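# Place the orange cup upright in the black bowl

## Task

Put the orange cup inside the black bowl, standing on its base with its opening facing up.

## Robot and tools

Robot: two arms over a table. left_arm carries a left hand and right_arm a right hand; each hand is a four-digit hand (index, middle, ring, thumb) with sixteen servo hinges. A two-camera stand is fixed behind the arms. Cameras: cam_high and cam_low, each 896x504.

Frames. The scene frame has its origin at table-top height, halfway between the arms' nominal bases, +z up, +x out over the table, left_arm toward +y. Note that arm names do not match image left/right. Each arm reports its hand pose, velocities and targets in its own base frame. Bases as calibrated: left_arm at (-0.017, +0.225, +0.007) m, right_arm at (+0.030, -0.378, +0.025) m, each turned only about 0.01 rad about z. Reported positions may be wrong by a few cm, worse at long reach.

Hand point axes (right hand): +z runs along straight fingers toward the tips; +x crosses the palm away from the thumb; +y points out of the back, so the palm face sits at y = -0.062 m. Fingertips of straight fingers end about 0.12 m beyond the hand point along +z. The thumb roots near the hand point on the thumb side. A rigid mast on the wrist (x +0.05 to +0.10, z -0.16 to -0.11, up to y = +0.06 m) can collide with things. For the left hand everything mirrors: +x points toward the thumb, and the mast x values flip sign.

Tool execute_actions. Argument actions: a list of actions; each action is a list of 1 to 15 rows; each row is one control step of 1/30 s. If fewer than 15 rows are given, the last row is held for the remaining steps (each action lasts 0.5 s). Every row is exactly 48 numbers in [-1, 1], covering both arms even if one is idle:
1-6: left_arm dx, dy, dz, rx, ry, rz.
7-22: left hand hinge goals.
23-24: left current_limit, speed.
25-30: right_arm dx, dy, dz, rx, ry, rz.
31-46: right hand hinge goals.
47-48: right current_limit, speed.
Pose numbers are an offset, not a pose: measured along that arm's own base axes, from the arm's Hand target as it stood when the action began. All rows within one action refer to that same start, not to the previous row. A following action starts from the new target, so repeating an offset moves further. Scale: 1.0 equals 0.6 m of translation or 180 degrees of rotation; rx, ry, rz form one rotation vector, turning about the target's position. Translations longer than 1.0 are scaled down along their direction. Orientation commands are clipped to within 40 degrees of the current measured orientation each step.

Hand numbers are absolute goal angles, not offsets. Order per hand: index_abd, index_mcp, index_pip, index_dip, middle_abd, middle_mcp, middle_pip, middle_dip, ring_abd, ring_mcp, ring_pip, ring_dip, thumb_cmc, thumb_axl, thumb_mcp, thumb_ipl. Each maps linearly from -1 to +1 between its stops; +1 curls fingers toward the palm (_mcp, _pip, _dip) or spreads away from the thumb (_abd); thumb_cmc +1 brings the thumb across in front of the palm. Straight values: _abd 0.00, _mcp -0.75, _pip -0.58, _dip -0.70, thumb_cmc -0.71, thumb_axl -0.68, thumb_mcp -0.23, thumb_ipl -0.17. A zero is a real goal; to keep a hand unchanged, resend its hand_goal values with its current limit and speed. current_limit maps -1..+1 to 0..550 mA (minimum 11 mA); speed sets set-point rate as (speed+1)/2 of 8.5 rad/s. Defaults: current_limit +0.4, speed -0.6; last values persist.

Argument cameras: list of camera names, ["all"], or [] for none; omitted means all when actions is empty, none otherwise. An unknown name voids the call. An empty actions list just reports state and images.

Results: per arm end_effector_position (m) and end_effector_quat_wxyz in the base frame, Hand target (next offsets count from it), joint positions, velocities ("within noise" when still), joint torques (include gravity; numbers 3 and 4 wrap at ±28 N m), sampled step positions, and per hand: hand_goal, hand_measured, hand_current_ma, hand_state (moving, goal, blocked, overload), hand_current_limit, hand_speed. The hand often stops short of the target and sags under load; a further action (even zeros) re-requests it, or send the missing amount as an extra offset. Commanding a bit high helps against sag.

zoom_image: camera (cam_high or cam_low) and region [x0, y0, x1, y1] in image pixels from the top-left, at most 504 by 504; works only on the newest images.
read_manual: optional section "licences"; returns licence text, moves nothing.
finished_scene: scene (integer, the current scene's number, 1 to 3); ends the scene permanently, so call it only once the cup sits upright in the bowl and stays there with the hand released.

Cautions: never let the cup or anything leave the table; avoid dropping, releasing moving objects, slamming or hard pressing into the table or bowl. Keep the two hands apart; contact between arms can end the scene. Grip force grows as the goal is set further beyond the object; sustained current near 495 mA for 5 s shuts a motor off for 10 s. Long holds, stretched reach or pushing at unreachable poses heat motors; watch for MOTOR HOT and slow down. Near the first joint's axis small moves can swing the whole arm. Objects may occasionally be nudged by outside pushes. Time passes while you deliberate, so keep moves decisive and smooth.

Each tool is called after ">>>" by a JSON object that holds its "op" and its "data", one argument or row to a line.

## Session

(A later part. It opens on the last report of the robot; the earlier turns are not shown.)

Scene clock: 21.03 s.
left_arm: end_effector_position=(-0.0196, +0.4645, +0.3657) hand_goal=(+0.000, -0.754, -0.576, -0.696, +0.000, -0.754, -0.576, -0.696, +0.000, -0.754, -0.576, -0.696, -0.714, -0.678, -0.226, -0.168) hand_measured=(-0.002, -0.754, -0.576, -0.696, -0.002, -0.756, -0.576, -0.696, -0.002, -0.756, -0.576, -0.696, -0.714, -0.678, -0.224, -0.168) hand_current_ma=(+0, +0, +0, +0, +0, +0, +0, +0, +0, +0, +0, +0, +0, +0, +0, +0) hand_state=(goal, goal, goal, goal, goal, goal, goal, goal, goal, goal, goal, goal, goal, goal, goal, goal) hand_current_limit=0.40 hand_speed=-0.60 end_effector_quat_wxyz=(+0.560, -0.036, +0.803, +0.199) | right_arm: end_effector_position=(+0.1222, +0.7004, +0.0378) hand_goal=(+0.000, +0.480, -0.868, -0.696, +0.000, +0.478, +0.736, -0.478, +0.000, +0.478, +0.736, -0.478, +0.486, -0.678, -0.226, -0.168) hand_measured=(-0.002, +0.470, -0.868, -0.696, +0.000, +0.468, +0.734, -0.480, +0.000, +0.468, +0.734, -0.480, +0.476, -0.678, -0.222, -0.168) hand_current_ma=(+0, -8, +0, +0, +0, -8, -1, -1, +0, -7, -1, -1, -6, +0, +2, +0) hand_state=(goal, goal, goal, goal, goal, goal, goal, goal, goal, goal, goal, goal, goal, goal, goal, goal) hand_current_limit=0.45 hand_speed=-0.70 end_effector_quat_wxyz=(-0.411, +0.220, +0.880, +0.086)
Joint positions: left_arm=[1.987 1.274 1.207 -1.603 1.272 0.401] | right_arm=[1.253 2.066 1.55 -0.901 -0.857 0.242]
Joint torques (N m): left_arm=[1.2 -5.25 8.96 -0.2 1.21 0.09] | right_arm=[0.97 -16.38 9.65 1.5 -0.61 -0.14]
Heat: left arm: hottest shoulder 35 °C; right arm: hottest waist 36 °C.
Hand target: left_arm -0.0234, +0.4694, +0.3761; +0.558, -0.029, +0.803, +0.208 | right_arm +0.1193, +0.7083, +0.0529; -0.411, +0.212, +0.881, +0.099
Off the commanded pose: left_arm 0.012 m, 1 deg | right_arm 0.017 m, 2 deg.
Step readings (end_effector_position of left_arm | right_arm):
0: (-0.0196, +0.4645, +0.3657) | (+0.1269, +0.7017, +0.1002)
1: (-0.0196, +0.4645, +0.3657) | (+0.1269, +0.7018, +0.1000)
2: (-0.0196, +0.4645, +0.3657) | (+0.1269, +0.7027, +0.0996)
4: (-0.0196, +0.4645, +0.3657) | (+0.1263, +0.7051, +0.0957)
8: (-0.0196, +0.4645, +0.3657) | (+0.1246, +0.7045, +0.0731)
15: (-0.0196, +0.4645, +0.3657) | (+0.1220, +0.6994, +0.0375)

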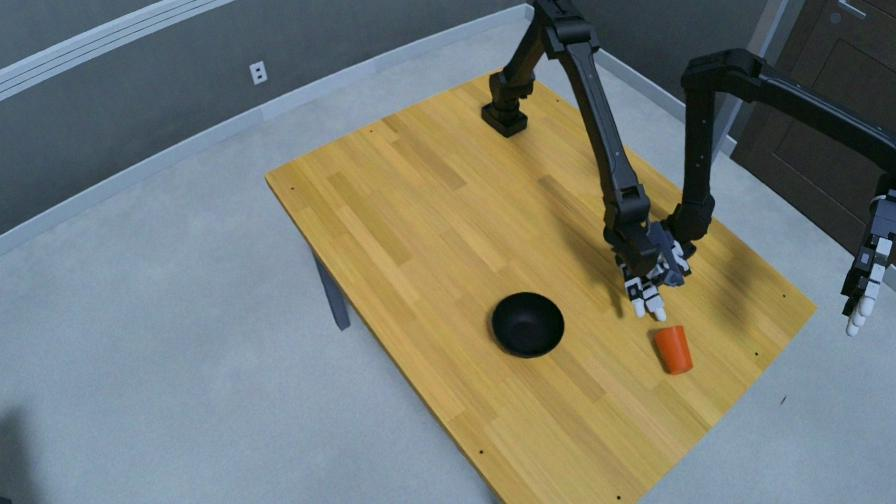

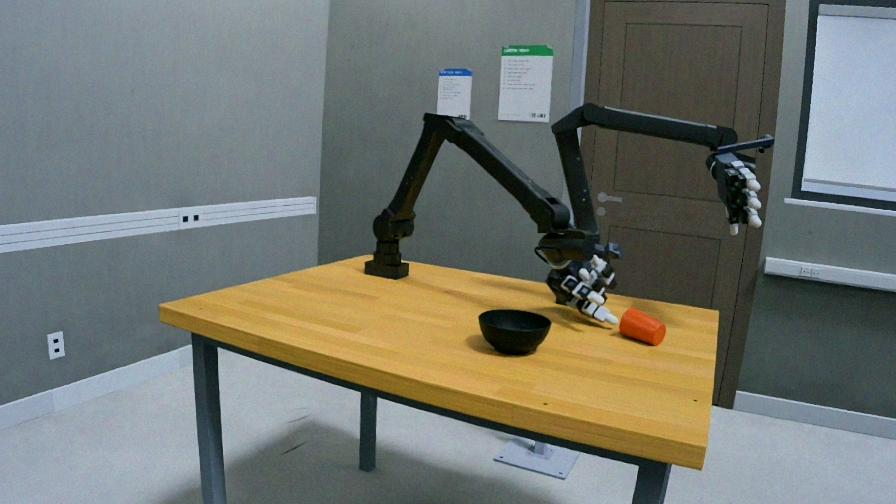

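>>> {"op": "zoom_image", "data": {
  "camera": "cam_low",
  "region": [465, 290, 565, 370]
}}

>>> {"op": "zoom_image", "data": {
  "camera": "cam_high",
  "region": [480, 280, 580, 370]
}}

Scaled by 5.040 from the camera's 896x504 image, which has a finer 1280x720 frame.

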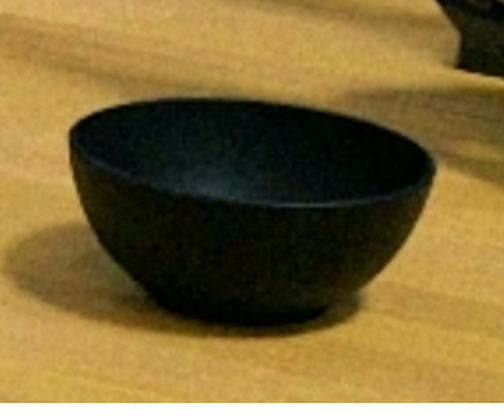

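Scaled by 5.040 from the camera's 896x504 image, which has a finer 1280x720 frame.

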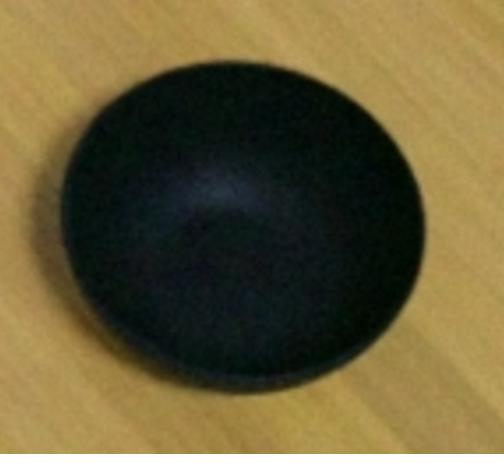

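>>> {"op": "execute_actions", "data": {
  "actions": [
    [[0,0,0,0,0,0,0,-0.754,-0.576,-0.696,0,-0.754,-0.576,-0.696,0,-0.754,-0.576,-0.696,-0.714,-0.678,-0.226,-0.168,0.4,-0.6,0.0072,0.0432,-0.005,0,0,0,0,0.4795,-0.8686,-0.696,0,0.479,0.737,-0.478,0,0.479,0.737,-0.478,0.486,-0.678,-0.226,-0.168,0.45,-0.7]]
  ],
  "cameras": ["all"]
}}

>>> {"op": "zoom_image", "data": {
  "camera": "cam_high",
  "region": [610, 260, 730, 390]
}}

>>> {"op": "zoom_image", "data": {
  "camera": "cam_low",
  "region": [570, 250, 680, 360]
}}

Scene clock: 23.40 s.
left_arm: end_effector_position=(-0.0196, +0.4645, +0.3657) hand_goal=(+0.000, -0.754, -0.576, -0.696, +0.000, -0.754, -0.576, -0.696, +0.000, -0.754, -0.576, -0.696, -0.714, -0.678, -0.226, -0.168) hand_measured=(-0.002, -0.754, -0.576, -0.696, -0.002, -0.756, -0.576, -0.696, -0.002, -0.756, -0.576, -0.696, -0.714, -0.678, -0.224, -0.168) hand_current_ma=(+0, +0, +0, +0, +0, +0, +0, +0, +0, +0, +0, +0, +0, +0, +0, +0) hand_state=(goal, goal, goal, goal, goal, goal, goal, goal, goal, goal, goal, goal, goal, goal, goal, goal) hand_current_limit=0.40 hand_speed=-0.60 end_effector_quat_wxyz=(+0.560, -0.036, +0.803, +0.199) | right_arm: end_effector_position=(+0.1226, +0.7142, +0.0306) hand_goal=(+0.000, +0.480, -0.868, -0.696, +0.000, +0.478, +0.736, -0.478, +0.000, +0.478, +0.736, -0.478, +0.486, -0.678, -0.226, -0.168) hand_measured=(+0.000, +0.476, -0.868, -0.696, +0.000, +0.468, +0.734, -0.480, +0.000, +0.468, +0.734, -0.480, +0.476, -0.678, -0.222, -0.168) hand_current_ma=(+0, -1, +0, +0, +0, -8, -1, -1, +0, -7, -1, -1, -6, +0, +2, +0) hand_state=(goal, goal, goal, goal, goal, goal, goal, goal, goal, goal, goal, goal, goal, goal, goal, goal) hand_current_limit=0.45 hand_speed=-0.70 end_effector_quat_wxyz=(-0.412, +0.221, +0.880, +0.084)
Joint positions: left_arm=[1.987 1.274 1.207 -1.603 1.272 0.401] | right_arm=[1.259 2.105 1.598 -0.905 -0.857 0.252]
Joint torques (N m): left_arm=[1.26 -5.19 8.98 -0.17 1.22 0.09] | right_arm=[0.91 -15.56 13.96 0.57 -0.55 -0.11]
Heat: left arm: hottest shoulder 35 °C; right arm: hottest waist 36 °C.
Hand target: left_arm -0.0234, +0.4694, +0.3761; +0.558, -0.029, +0.803, +0.208 | right_arm +0.1237, +0.7341, +0.0495; -0.411, +0.213, +0.881, +0.099
Off the commanded pose: left_arm 0.012 m, 1 deg | right_arm 0.028 m, 2 deg.
Step readings (end_effector_position of left_arm | right_arm):
0: (-0.0196, +0.4645, +0.3657) | (+0.1222, +0.7004, +0.0378)
1: (-0.0196, +0.4645, +0.3657) | (+0.1222, +0.7004, +0.0377)
2: (-0.0196, +0.4645, +0.3657) | (+0.1222, +0.7003, +0.0374)
4: (-0.0196, +0.4645, +0.3657) | (+0.1221, +0.7014, +0.0366)
8: (-0.0196, +0.4645, +0.3657) | (+0.1228, +0.7097, +0.0329)
15: (-0.0196, +0.4645, +0.3657) | (+0.1225, +0.7140, +0.0310)

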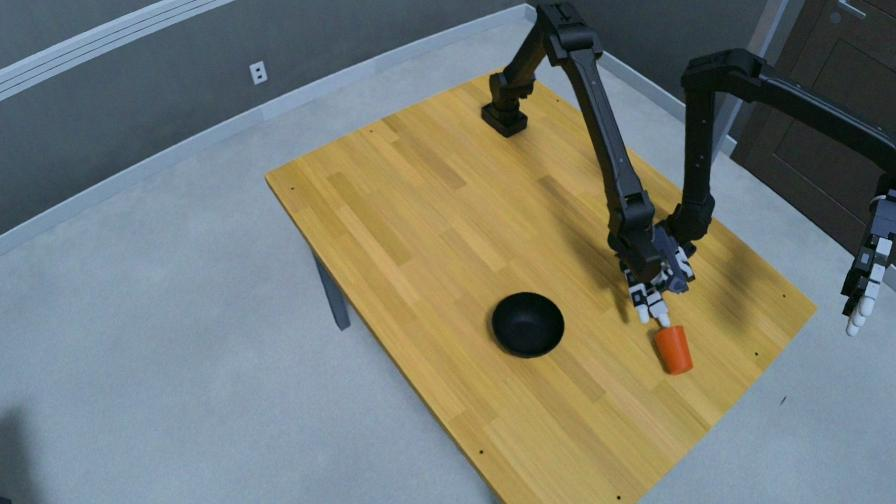

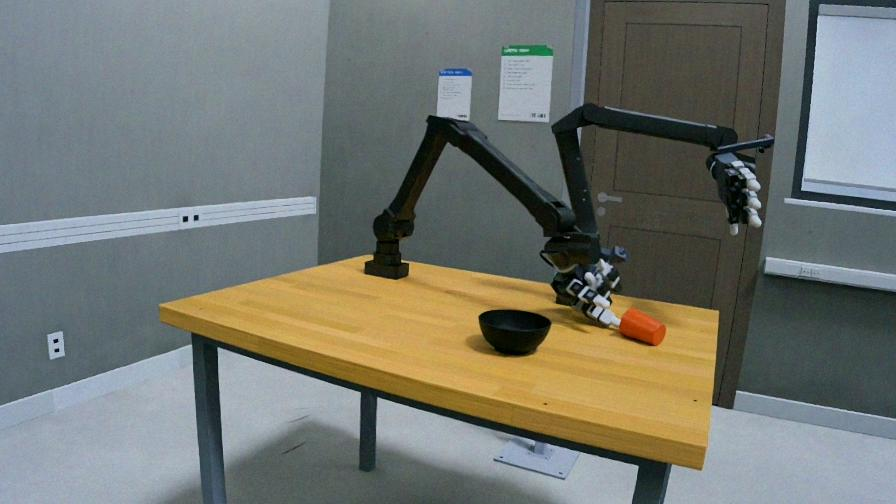

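Scaled by 3.877 from the camera's 896x504 image, which has a finer 1280x720 frame.

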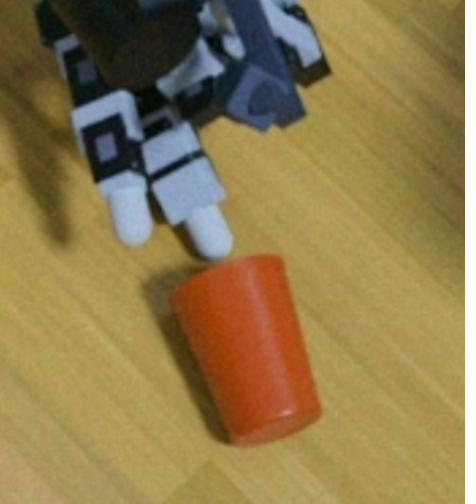

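Scaled by 4.582 from the camera's 896x504 image, which has a finer 1280x720 frame.

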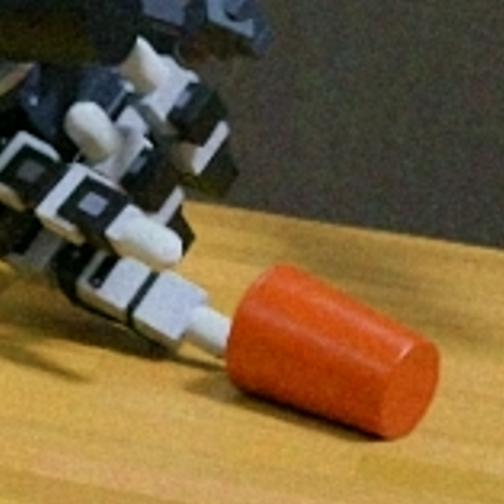

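>>> {"op": "execute_actions", "data": {
  "actions": [
    [[0,0,0,0,0,0,0,-0.754,-0.576,-0.696,0,-0.754,-0.576,-0.696,0,-0.754,-0.576,-0.696,-0.714,-0.678,-0.226,-0.168,0.4,-0.6,0.0121,0.0163,0.02,0,0,0,0,0.4795,-0.8686,-0.696,0,0.479,0.737,-0.478,0,0.479,0.737,-0.478,0.486,-0.678,-0.226,-0.168,0.45,-0.7]]
  ],
  "cameras": ["all"]
}}

>>> {"op": "zoom_image", "data": {
  "camera": "cam_high",
  "region": [610, 260, 730, 390]
}}

>>> {"op": "zoom_image", "data": {
  "camera": "cam_low",
  "region": [570, 250, 680, 360]
}}

Scene clock: 24.77 s.
left_arm: end_effector_position=(-0.0196, +0.4645, +0.3657) hand_goal=(+0.000, -0.754, -0.576, -0.696, +0.000, -0.754, -0.576, -0.696, +0.000, -0.754, -0.576, -0.696, -0.714, -0.678, -0.226, -0.168) hand_measured=(-0.002, -0.754, -0.576, -0.696, -0.002, -0.756, -0.576, -0.696, -0.002, -0.756, -0.576, -0.696, -0.714, -0.678, -0.224, -0.168) hand_current_ma=(+0, +0, +0, +0, +0, +0, +0, +0, +0, +0, +0, +0, +0, +0, +0, +0) hand_state=(goal, goal, goal, goal, goal, goal, goal, goal, goal, goal, goal, goal, goal, goal, goal, goal) hand_current_limit=0.40 hand_speed=-0.60 end_effector_quat_wxyz=(+0.560, -0.036, +0.803, +0.199) | right_arm: end_effector_position=(+0.1259, +0.7243, +0.0391) hand_goal=(+0.000, +0.480, -0.868, -0.696, +0.000, +0.478, +0.736, -0.478, +0.000, +0.478, +0.736, -0.478, +0.486, -0.678, -0.226, -0.168) hand_measured=(+0.000, +0.476, -0.868, -0.696, +0.000, +0.468, +0.734, -0.480, +0.000, +0.468, +0.734, -0.480, +0.476, -0.678, -0.222, -0.168) hand_current_ma=(+0, -2, +0, +0, +0, -8, -1, -1, +0, -7, -1, -1, -6, +0, +2, +0) hand_state=(goal, goal, goal, goal, goal, goal, goal, goal, goal, goal, goal, goal, goal, goal, goal, goal) hand_current_limit=0.45 hand_speed=-0.70 end_effector_quat_wxyz=(-0.412, +0.223, +0.880, +0.079)
Joint positions: left_arm=[1.987 1.274 1.207 -1.603 1.272 0.401] | right_arm=[1.259 2.124 1.659 -0.959 -0.857 0.252]
Joint torques (N m): left_arm=[1.26 -5.36 8.98 -0.21 1.22 0.09] | right_arm=[0.44 -16.21 14.24 0.62 -0.59 -0.2]
Heat: left arm: hottest shoulder 35 °C; right arm: hottest waist 36 °C.
Hand target: left_arm -0.0234, +0.4694, +0.3761; +0.558, -0.029, +0.803, +0.208 | right_arm +0.1310, +0.7439, +0.0618; -0.411, +0.213, +0.881, +0.099
Off the commanded pose: left_arm 0.012 m, 1 deg | right_arm 0.030 m, 3 deg.
Step readings (end_effector_position of left_arm | right_arm):
0: (-0.0196, +0.4645, +0.3657) | (+0.1226, +0.7143, +0.0308)
1: (-0.0196, +0.4645, +0.3657) | (+0.1226, +0.7143, +0.0309)
2: (-0.0196, +0.4645, +0.3657) | (+0.1227, +0.7144, +0.0312)
4: (-0.0196, +0.4645, +0.3657) | (+0.1232, +0.7161, +0.0321)
8: (-0.0196, +0.4645, +0.3657) | (+0.1251, +0.7220, +0.0375)
15: (-0.0196, +0.4645, +0.3657) | (+0.1262, +0.7252, +0.0431)

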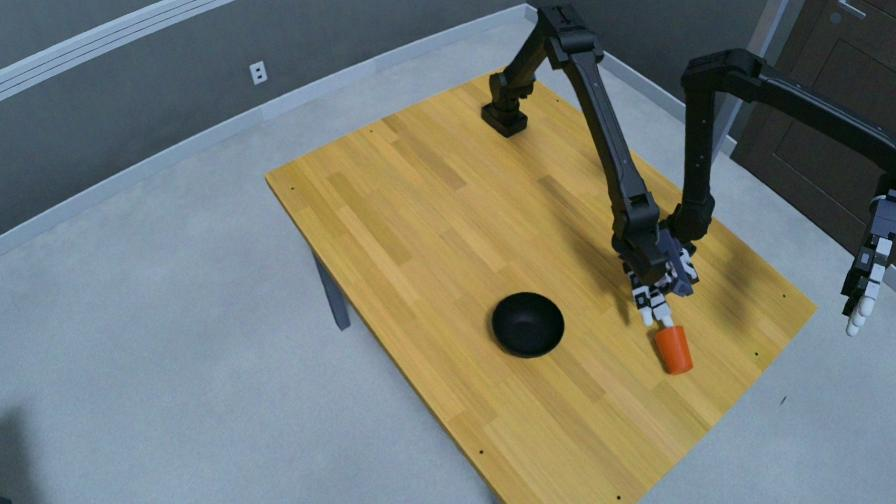

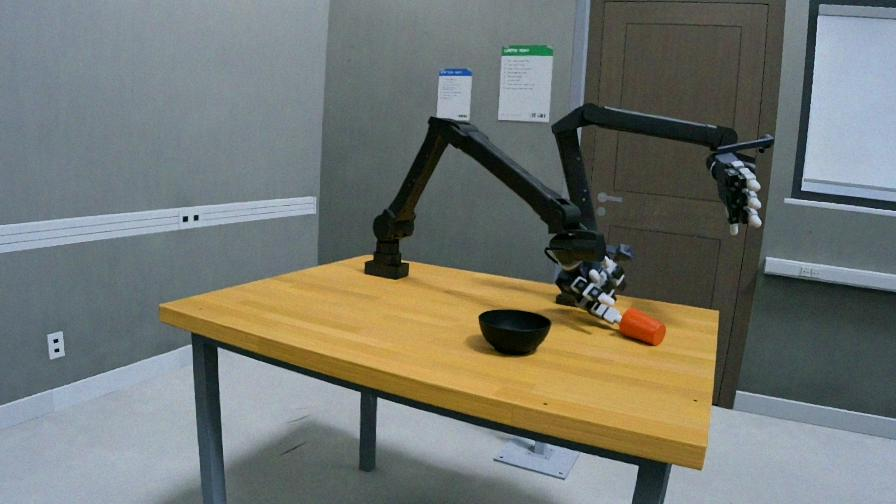

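Scaled by 3.877 from the camera's 896x504 image, which has a finer 1280x720 frame.

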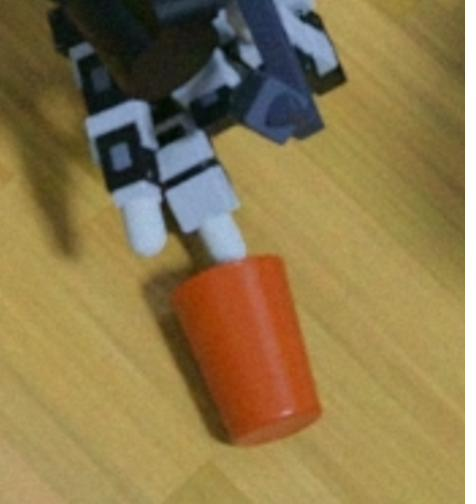

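Scaled by 4.582 from the camera's 896x504 image, which has a finer 1280x720 frame.

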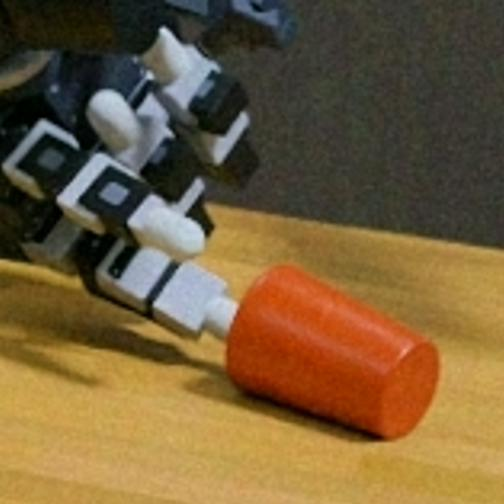

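>>> {"op": "execute_actions", "data": {
  "actions": [
    [[0,0,0,0,0,0,0,-0.754,-0.576,-0.696,0,-0.754,-0.576,-0.696,0,-0.754,-0.576,-0.696,-0.714,-0.678,-0.226,-0.168,0.4,-0.6,0.0152,0.0297,0,0,0,0,0,0.4795,-0.8686,-0.696,0,0.479,0.737,-0.478,0,0.479,0.737,-0.478,0.486,-0.678,-0.226,-0.168,0.45,-0.7]]
  ],
  "cameras": ["all"]
}}

>>> {"op": "zoom_image", "data": {
  "camera": "cam_high",
  "region": [610, 260, 730, 390]
}}

>>> {"op": "zoom_image", "data": {
  "camera": "cam_low",
  "region": [570, 250, 680, 360]
}}

Scene clock: 25.80 s.
left_arm: end_effector_position=(-0.0196, +0.4645, +0.3657) hand_goal=(+0.000, -0.754, -0.576, -0.696, +0.000, -0.754, -0.576, -0.696, +0.000, -0.754, -0.576, -0.696, -0.714, -0.678, -0.226, -0.168) hand_measured=(-0.002, -0.754, -0.576, -0.696, -0.002, -0.756, -0.576, -0.696, -0.002, -0.756, -0.576, -0.696, -0.714, -0.678, -0.224, -0.168) hand_current_ma=(+0, +0, +0, +0, +0, +0, +0, +0, +0, +0, +0, +0, +0, +0, +0, +0) hand_state=(goal, goal, goal, goal, goal, goal, goal, goal, goal, goal, goal, goal, goal, goal, goal, goal) hand_current_limit=0.40 hand_speed=-0.60 end_effector_quat_wxyz=(+0.560, -0.036, +0.803, +0.199) | right_arm: end_effector_position=(+0.1317, +0.7423, +0.0377) hand_goal=(+0.000, +0.480, -0.868, -0.696, +0.000, +0.478, +0.736, -0.478, +0.000, +0.478, +0.736, -0.478, +0.486, -0.678, -0.226, -0.168) hand_measured=(+0.000, +0.476, -0.868, -0.696, +0.000, +0.468, +0.734, -0.480, +0.000, +0.468, +0.734, -0.480, +0.476, -0.678, -0.222, -0.168) hand_current_ma=(+0, -2, +0, +0, +0, -8, -1, -1, +0, -7, -1, -1, -6, +0, +2, +0) hand_state=(goal, goal, goal, goal, goal, goal, goal, goal, goal, goal, goal, goal, goal, goal, goal, goal) hand_current_limit=0.45 hand_speed=-0.70 end_effector_quat_wxyz=(-0.412, +0.225, +0.880, +0.076)
Joint positions: left_arm=[1.987 1.274 1.207 -1.603 1.272 0.401] | right_arm=[1.259 2.175 1.747 -1.003 -0.857 0.252]
Joint torques (N m): left_arm=[1.32 -5.25 8.98 -0.2 1.22 0.09] | right_arm=[-0.03 -16.79 14.48 0.59 -0.62 -0.27]
Heat: left arm: hottest shoulder 35 °C; right arm: hottest waist 36 °C.
Hand target: left_arm -0.0234, +0.4694, +0.3761; +0.558, -0.029, +0.803, +0.208 | right_arm +0.1401, +0.7618, +0.0618; -0.411, +0.213, +0.881, +0.099
Off the commanded pose: left_arm 0.012 m, 1 deg | right_arm 0.032 m, 3 deg.
Step readings (end_effector_position of left_arm | right_arm):
0: (-0.0196, +0.4645, +0.3657) | (+0.1259, +0.7243, +0.0391)
1: (-0.0196, +0.4645, +0.3657) | (+0.1259, +0.7244, +0.0389)
2: (-0.0196, +0.4645, +0.3657) | (+0.1261, +0.7250, +0.0391)
4: (-0.0196, +0.4645, +0.3657) | (+0.1276, +0.7296, +0.0399)
8: (-0.0196, +0.4645, +0.3657) | (+0.1310, +0.7403, +0.0413)
15: (-0.0196, +0.4645, +0.3657) | (+0.1317, +0.7423, +0.0383)

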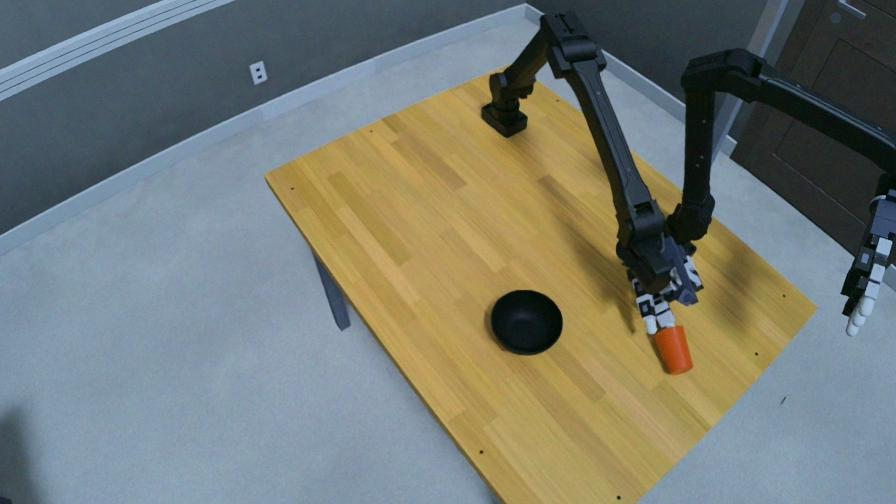

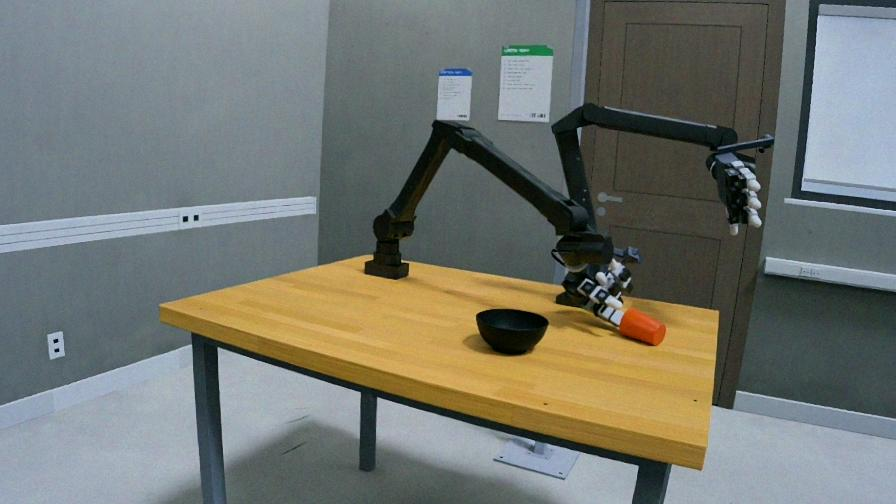

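Scaled by 3.877 from the camera's 896x504 image, which has a finer 1280x720 frame.

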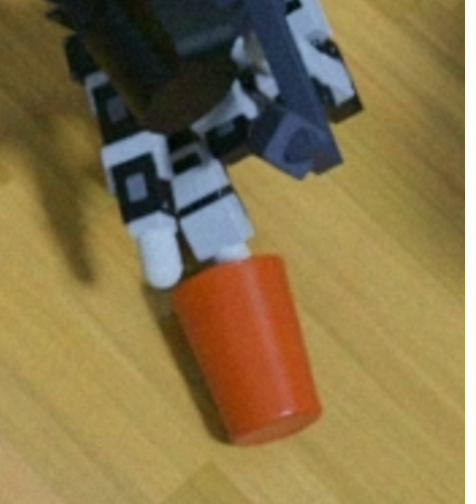

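Scaled by 4.582 from the camera's 896x504 image, which has a finer 1280x720 frame.

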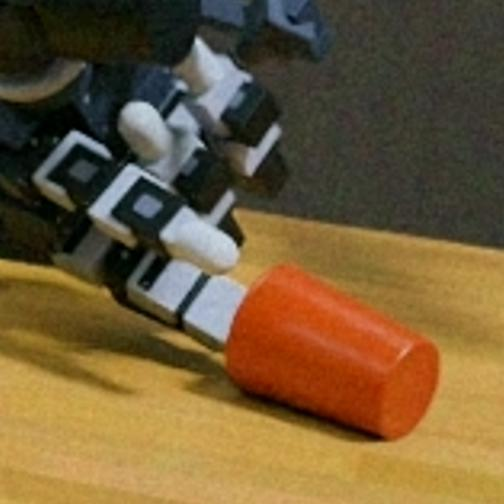

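>>> {"op": "execute_actions", "data": {
  "actions": [
    [[0,0,0,0,0,0,0,-0.754,-0.576,-0.696,0,-0.754,-0.576,-0.696,0,-0.754,-0.576,-0.696,-0.714,-0.678,-0.226,-0.168,0.4,-0.6,0.0152,0.0297,0.003,0,0,0,0,0.4795,-0.8686,-0.696,0,0.479,0.737,-0.478,0,0.479,0.737,-0.478,0.486,-0.678,-0.226,-0.168,0.45,-0.7]]
  ],
  "cameras": ["all"]
}}

>>> {"op": "zoom_image", "data": {
  "camera": "cam_high",
  "region": [610, 260, 730, 390]
}}

>>> {"op": "zoom_image", "data": {
  "camera": "cam_low",
  "region": [570, 250, 680, 360]
}}

Scene clock: 26.77 s.
left_arm: end_effector_position=(-0.0196, +0.4645, +0.3657) hand_goal=(+0.000, -0.754, -0.576, -0.696, +0.000, -0.754, -0.576, -0.696, +0.000, -0.754, -0.576, -0.696, -0.714, -0.678, -0.226, -0.168) hand_measured=(-0.002, -0.754, -0.576, -0.696, -0.002, -0.756, -0.576, -0.696, -0.002, -0.756, -0.576, -0.696, -0.714, -0.678, -0.224, -0.168) hand_current_ma=(+0, +0, +0, +0, +0, +0, +0, +0, +0, +0, +0, +0, +0, +0, +0, +0) hand_state=(goal, goal, goal, goal, goal, goal, goal, goal, goal, goal, goal, goal, goal, goal, goal, goal) hand_current_limit=0.40 hand_speed=-0.60 end_effector_quat_wxyz=(+0.560, -0.036, +0.803, +0.199) | right_arm: end_effector_position=(+0.1379, +0.7610, +0.0387) hand_goal=(+0.000, +0.480, -0.868, -0.696, +0.000, +0.478, +0.736, -0.478, +0.000, +0.478, +0.736, -0.478, +0.486, -0.678, -0.226, -0.168) hand_measured=(+0.000, +0.476, -0.868, -0.696, +0.000, +0.468, +0.734, -0.480, +0.000, +0.468, +0.734, -0.480, +0.476, -0.678, -0.222, -0.168) hand_current_ma=(+0, -2, +0, +0, +0, -8, -1, -1, +0, -7, -1, -1, -6, +0, +2, +0) hand_state=(goal, goal, goal, goal, goal, goal, goal, goal, goal, goal, goal, goal, goal, goal, goal, goal) hand_current_limit=0.45 hand_speed=-0.70 end_effector_quat_wxyz=(-0.412, +0.225, +0.880, +0.074)
Joint positions: left_arm=[1.987 1.274 1.207 -1.603 1.272 0.401] | right_arm=[1.259 2.227 1.845 -1.054 -0.857 0.249]
Joint torques (N m): left_arm=[1.38 -5.3 8.98 -0.17 1.22 0.1] | right_arm=[-0.38 -17.38 14.68 0.64 -0.65 -0.3]
Heat: left arm: hottest shoulder 35 °C; right arm: hottest waist 36 °C.
Hand target: left_arm -0.0234, +0.4694, +0.3761; +0.558, -0.029, +0.803, +0.208 | right_arm +0.1491, +0.7796, +0.0636; -0.411, +0.212, +0.881, +0.099
Off the commanded pose: left_arm 0.012 m, 1 deg | right_arm 0.033 m, 3 deg.
Step readings (end_effector_position of left_arm | right_arm):
0: (-0.0196, +0.4645, +0.3657) | (+0.1317, +0.7424, +0.0379)
1: (-0.0196, +0.4645, +0.3657) | (+0.1317, +0.7425, +0.0379)
2: (-0.0196, +0.4645, +0.3657) | (+0.1319, +0.7431, +0.0381)
4: (-0.0196, +0.4645, +0.3657) | (+0.1335, +0.7480, +0.0392)
8: (-0.0196, +0.4645, +0.3657) | (+0.1369, +0.7586, +0.0416)
15: (-0.0196, +0.4645, +0.3657) | (+0.1380, +0.7610, +0.0396)

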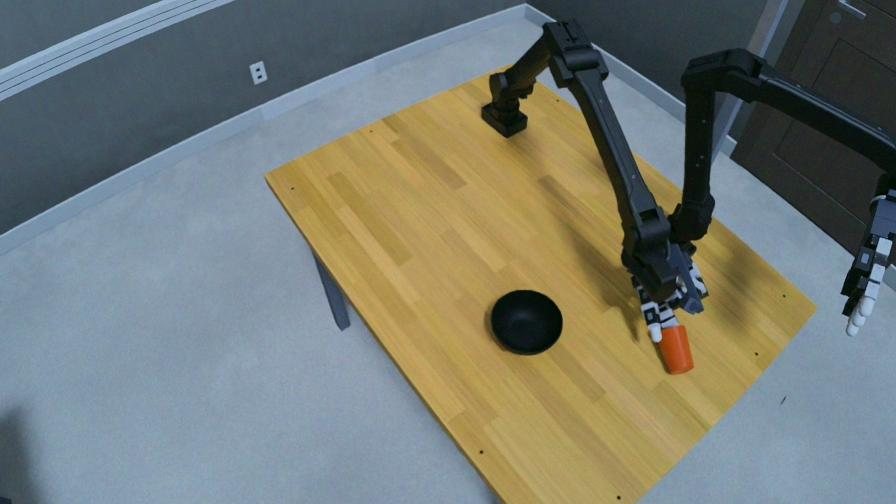

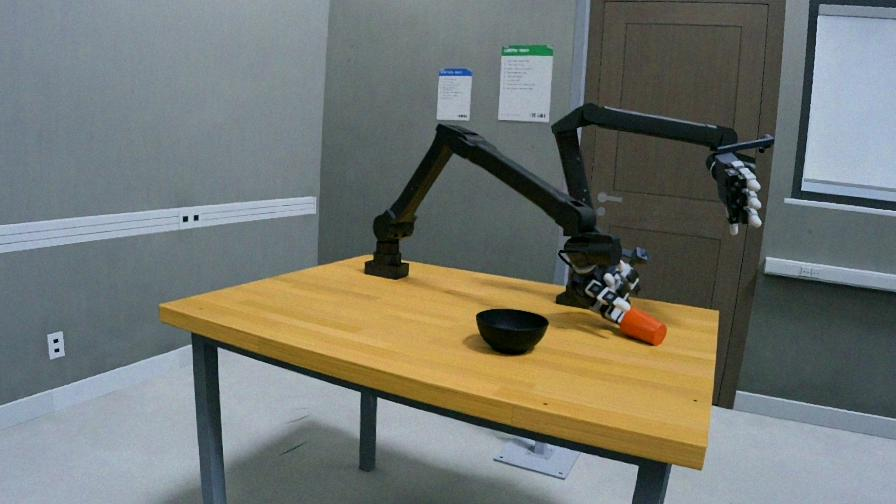

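Scaled by 3.877 from the camera's 896x504 image, which has a finer 1280x720 frame.

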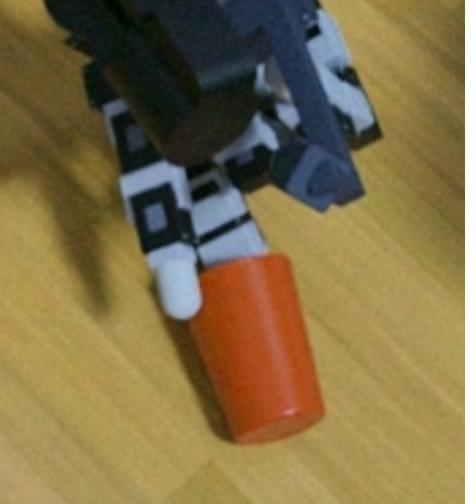

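Scaled by 4.582 from the camera's 896x504 image, which has a finer 1280x720 frame.

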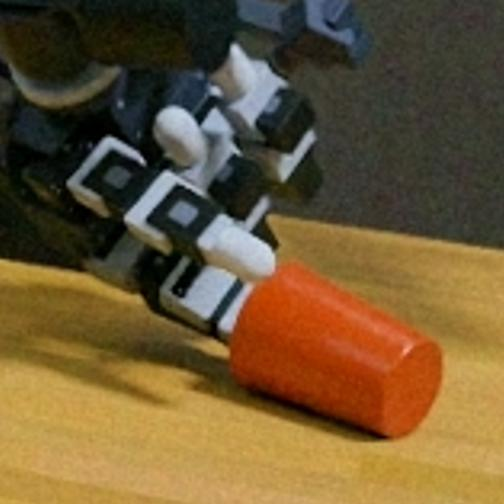

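>>> {"op": "execute_actions", "data": {
  "actions": [
    [[0,0,0,0,0,0,0,-0.754,-0.576,-0.696,0,-0.754,-0.576,-0.696,0,-0.754,-0.576,-0.696,-0.714,-0.678,-0.226,-0.168,0.4,-0.6,0.013,0.008,0.0,0,0,0,0,0.4795,-0.8686,-0.696,0,0.479,0.737,-0.478,0,0.479,0.737,-0.478,0.486,-0.678,-0.226,-0.168,0.45,-0.7]]
  ],
  "cameras": ["all"]
}}

>>> {"op": "zoom_image", "data": {
  "camera": "cam_high",
  "region": [610, 260, 730, 390]
}}

>>> {"op": "zoom_image", "data": {
  "camera": "cam_low",
  "region": [570, 250, 680, 360]
}}

Scene clock: 28.50 s.
left_arm: end_effector_position=(-0.0196, +0.4645, +0.3657) hand_goal=(+0.000, -0.754, -0.576, -0.696, +0.000, -0.754, -0.576, -0.696, +0.000, -0.754, -0.576, -0.696, -0.714, -0.678, -0.226, -0.168) hand_measured=(-0.002, -0.754, -0.576, -0.696, -0.002, -0.756, -0.576, -0.696, -0.002, -0.756, -0.576, -0.696, -0.714, -0.678, -0.224, -0.168) hand_current_ma=(+0, +0, +0, +0, +0, +0, +0, +0, +0, +0, +0, +0, +0, +0, +0, +0) hand_state=(goal, goal, goal, goal, goal, goal, goal, goal, goal, goal, goal, goal, goal, goal, goal, goal) hand_current_limit=0.40 hand_speed=-0.60 end_effector_quat_wxyz=(+0.560, -0.036, +0.803, +0.199) | right_arm: end_effector_position=(+0.1459, +0.7661, +0.0384) hand_goal=(+0.000, +0.480, -0.868, -0.696, +0.000, +0.478, +0.736, -0.478, +0.000, +0.478, +0.736, -0.478, +0.486, -0.678, -0.226, -0.168) hand_measured=(+0.000, +0.476, -0.868, -0.696, +0.000, +0.468, +0.734, -0.480, +0.000, +0.468, +0.734, -0.480, +0.476, -0.678, -0.222, -0.168) hand_current_ma=(+0, -2, +0, +0, +0, -8, -1, -1, +0, -7, -1, -1, -6, +0, +2, +0) hand_state=(goal, goal, goal, goal, goal, goal, goal, goal, goal, goal, goal, goal, goal, goal, goal, goal) hand_current_limit=0.45 hand_speed=-0.70 end_effector_quat_wxyz=(-0.412, +0.225, +0.880, +0.074)
Joint positions: left_arm=[1.987 1.274 1.207 -1.603 1.272 0.401] | right_arm=[1.25 2.249 1.885 -1.083 -0.857 0.236]
Joint torques (N m): left_arm=[1.26 -5.25 8.98 -0.2 1.21 0.09] | right_arm=[-0.38 -17.61 15.08 0.54 -0.71 -0.29]
Heat: left arm: hottest shoulder 35 °C; right arm: hottest elbow 37 °C.
Hand target: left_arm -0.0234, +0.4694, +0.3761; +0.558, -0.029, +0.803, +0.208 | right_arm +0.1570, +0.7844, +0.0635; -0.411, +0.213, +0.881, +0.099
Off the commanded pose: left_arm 0.012 m, 1 deg | right_arm 0.033 m, 3 deg.
Step readings (end_effector_position of left_arm | right_arm):
0: (-0.0196, +0.4645, +0.3657) | (+0.1379, +0.7610, +0.0388)
1: (-0.0196, +0.4645, +0.3657) | (+0.1379, +0.7612, +0.0390)
2: (-0.0196, +0.4645, +0.3657) | (+0.1385, +0.7611, +0.0388)
4: (-0.0196, +0.4645, +0.3657) | (+0.1398, +0.7626, +0.0395)
8: (-0.0196, +0.4645, +0.3657) | (+0.1431, +0.7660, +0.0402)
15: (-0.0196, +0.4645, +0.3657) | (+0.1460, +0.7660, +0.0388)

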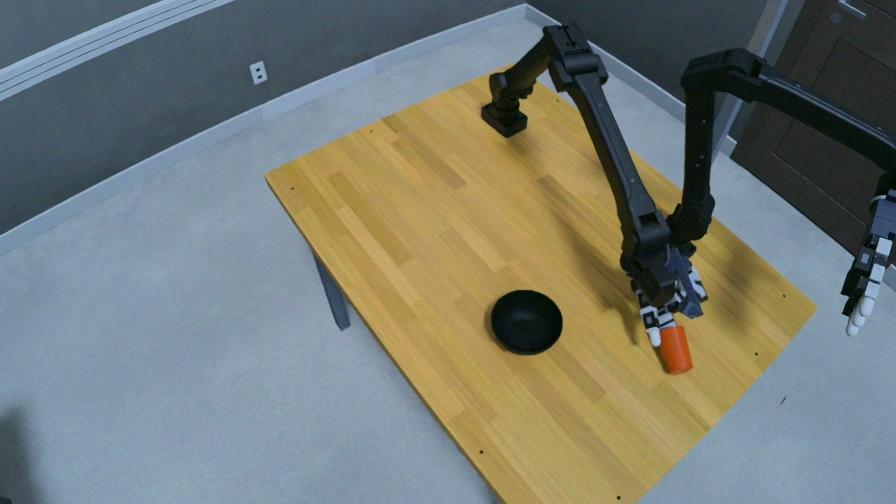

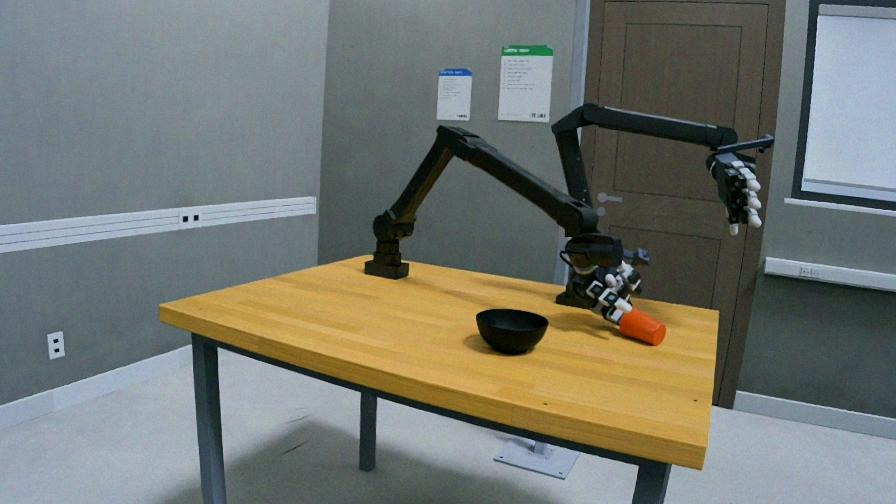

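Scaled by 3.877 from the camera's 896x504 image, which has a finer 1280x720 frame.

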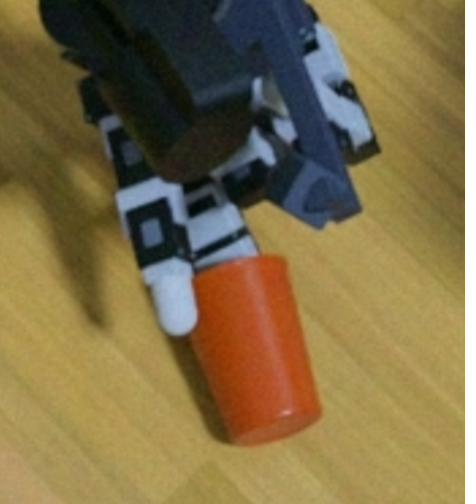

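Scaled by 4.582 from the camera's 896x504 image, which has a finer 1280x720 frame.

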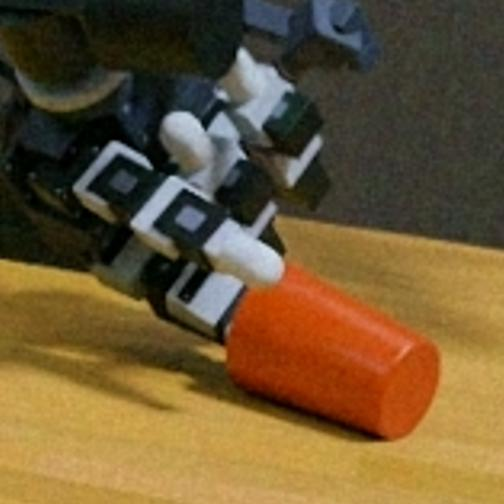

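>>> {"op": "execute_actions", "data": {
  "actions": [
    [[0,0,0,0,0,0,0,-0.754,-0.576,-0.696,0,-0.754,-0.576,-0.696,0,-0.754,-0.576,-0.696,-0.714,-0.678,-0.226,-0.168,0.4,-0.6,0.0105,0.0165,0.0,0,0,0,0,0.4795,-0.8686,-0.696,0,0.479,0.737,-0.478,0,0.479,0.737,-0.478,0.486,-0.678,-0.226,-0.168,0.45,-0.7]]
  ],
  "cameras": ["all"]
}}

>>> {"op": "zoom_image", "data": {
  "camera": "cam_high",
  "region": [610, 260, 730, 390]
}}

>>> {"op": "zoom_image", "data": {
  "camera": "cam_low",
  "region": [570, 250, 680, 360]
}}

Scene clock: 29.37 s.
left_arm: end_effector_position=(-0.0196, +0.4645, +0.3657) hand_goal=(+0.000, -0.754, -0.576, -0.696, +0.000, -0.754, -0.576, -0.696, +0.000, -0.754, -0.576, -0.696, -0.714, -0.678, -0.226, -0.168) hand_measured=(-0.002, -0.754, -0.576, -0.696, -0.002, -0.756, -0.576, -0.696, -0.002, -0.756, -0.576, -0.696, -0.714, -0.678, -0.224, -0.168) hand_current_ma=(+0, +0, +0, +0, +0, +0, +0, +0, +0, +0, +0, +0, +0, +0, +0, +0) hand_state=(goal, goal, goal, goal, goal, goal, goal, goal, goal, goal, goal, goal, goal, goal, goal, goal) hand_current_limit=0.40 hand_speed=-0.60 end_effector_quat_wxyz=(+0.560, -0.036, +0.803, +0.199) | right_arm: end_effector_position=(+0.1516, +0.7764, +0.0376) hand_goal=(+0.000, +0.480, -0.868, -0.696, +0.000, +0.478, +0.736, -0.478, +0.000, +0.478, +0.736, -0.478, +0.486, -0.678, -0.226, -0.168) hand_measured=(+0.000, +0.476, -0.868, -0.696, +0.000, +0.468, +0.734, -0.480, +0.000, +0.468, +0.734, -0.480, +0.476, -0.678, -0.222, -0.168) hand_current_ma=(+0, -2, +0, +0, +0, -8, -1, -1, +0, -7, -1, -1, -6, +0, +2, +0) hand_state=(goal, goal, goal, goal, goal, goal, goal, goal, goal, goal, goal, goal, goal, goal, goal, goal) hand_current_limit=0.45 hand_speed=-0.70 end_effector_quat_wxyz=(-0.412, +0.225, +0.880, +0.073)
Joint positions: left_arm=[1.987 1.274 1.207 -1.603 1.272 0.401] | right_arm=[1.247 2.284 1.947 -1.115 -0.857 0.231]
Joint torques (N m): left_arm=[1.2 -5.3 8.99 -0.18 1.22 0.09] | right_arm=[-0.38 -18.02 15.01 0.65 -0.74 -0.31]
Heat: left arm: hottest shoulder 35 °C; right arm: hottest elbow 37 °C.
Hand target: left_arm -0.0234, +0.4694, +0.3761; +0.558, -0.029, +0.803, +0.208 | right_arm +0.1630, +0.7943, +0.0633; -0.411, +0.213, +0.881, +0.099
Off the commanded pose: left_arm 0.012 m, 1 deg | right_arm 0.034 m, 3 deg.
Step readings (end_effector_position of left_arm | right_arm):
0: (-0.0196, +0.4645, +0.3657) | (+0.1459, +0.7661, +0.0384)
1: (-0.0196, +0.4645, +0.3657) | (+0.1460, +0.7663, +0.0388)
2: (-0.0196, +0.4645, +0.3657) | (+0.1461, +0.7665, +0.0387)
4: (-0.0196, +0.4645, +0.3657) | (+0.1483, +0.7694, +0.0395)
8: (-0.0196, +0.4645, +0.3657) | (+0.1514, +0.7752, +0.0403)
15: (-0.0196, +0.4645, +0.3657) | (+0.1517, +0.7764, +0.0381)

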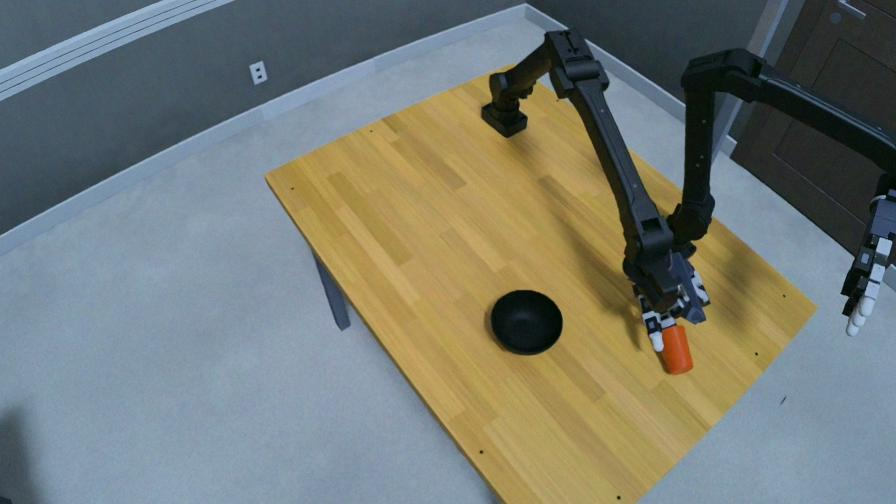

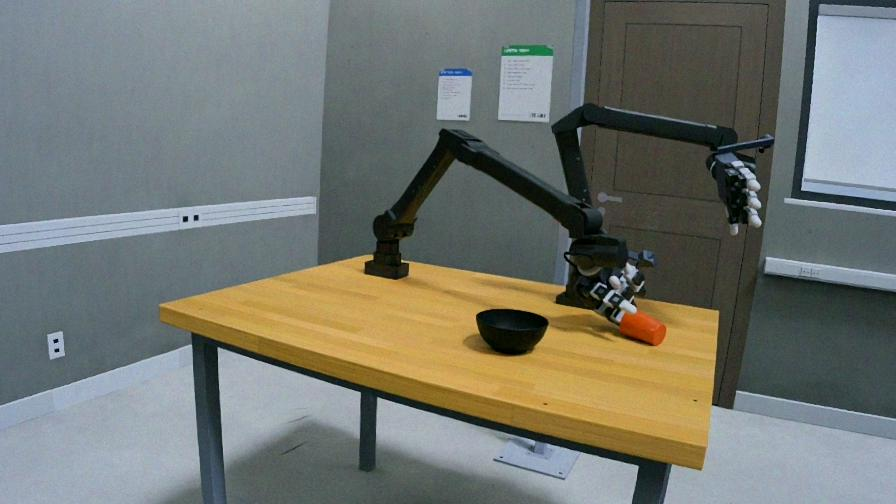

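Scaled by 3.877 from the camera's 896x504 image, which has a finer 1280x720 frame.

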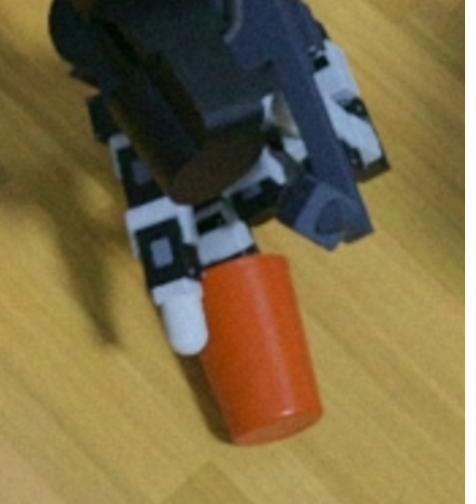

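Scaled by 4.582 from the camera's 896x504 image, which has a finer 1280x720 frame.

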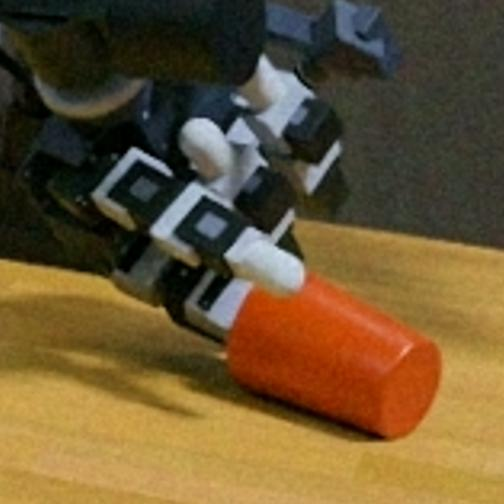

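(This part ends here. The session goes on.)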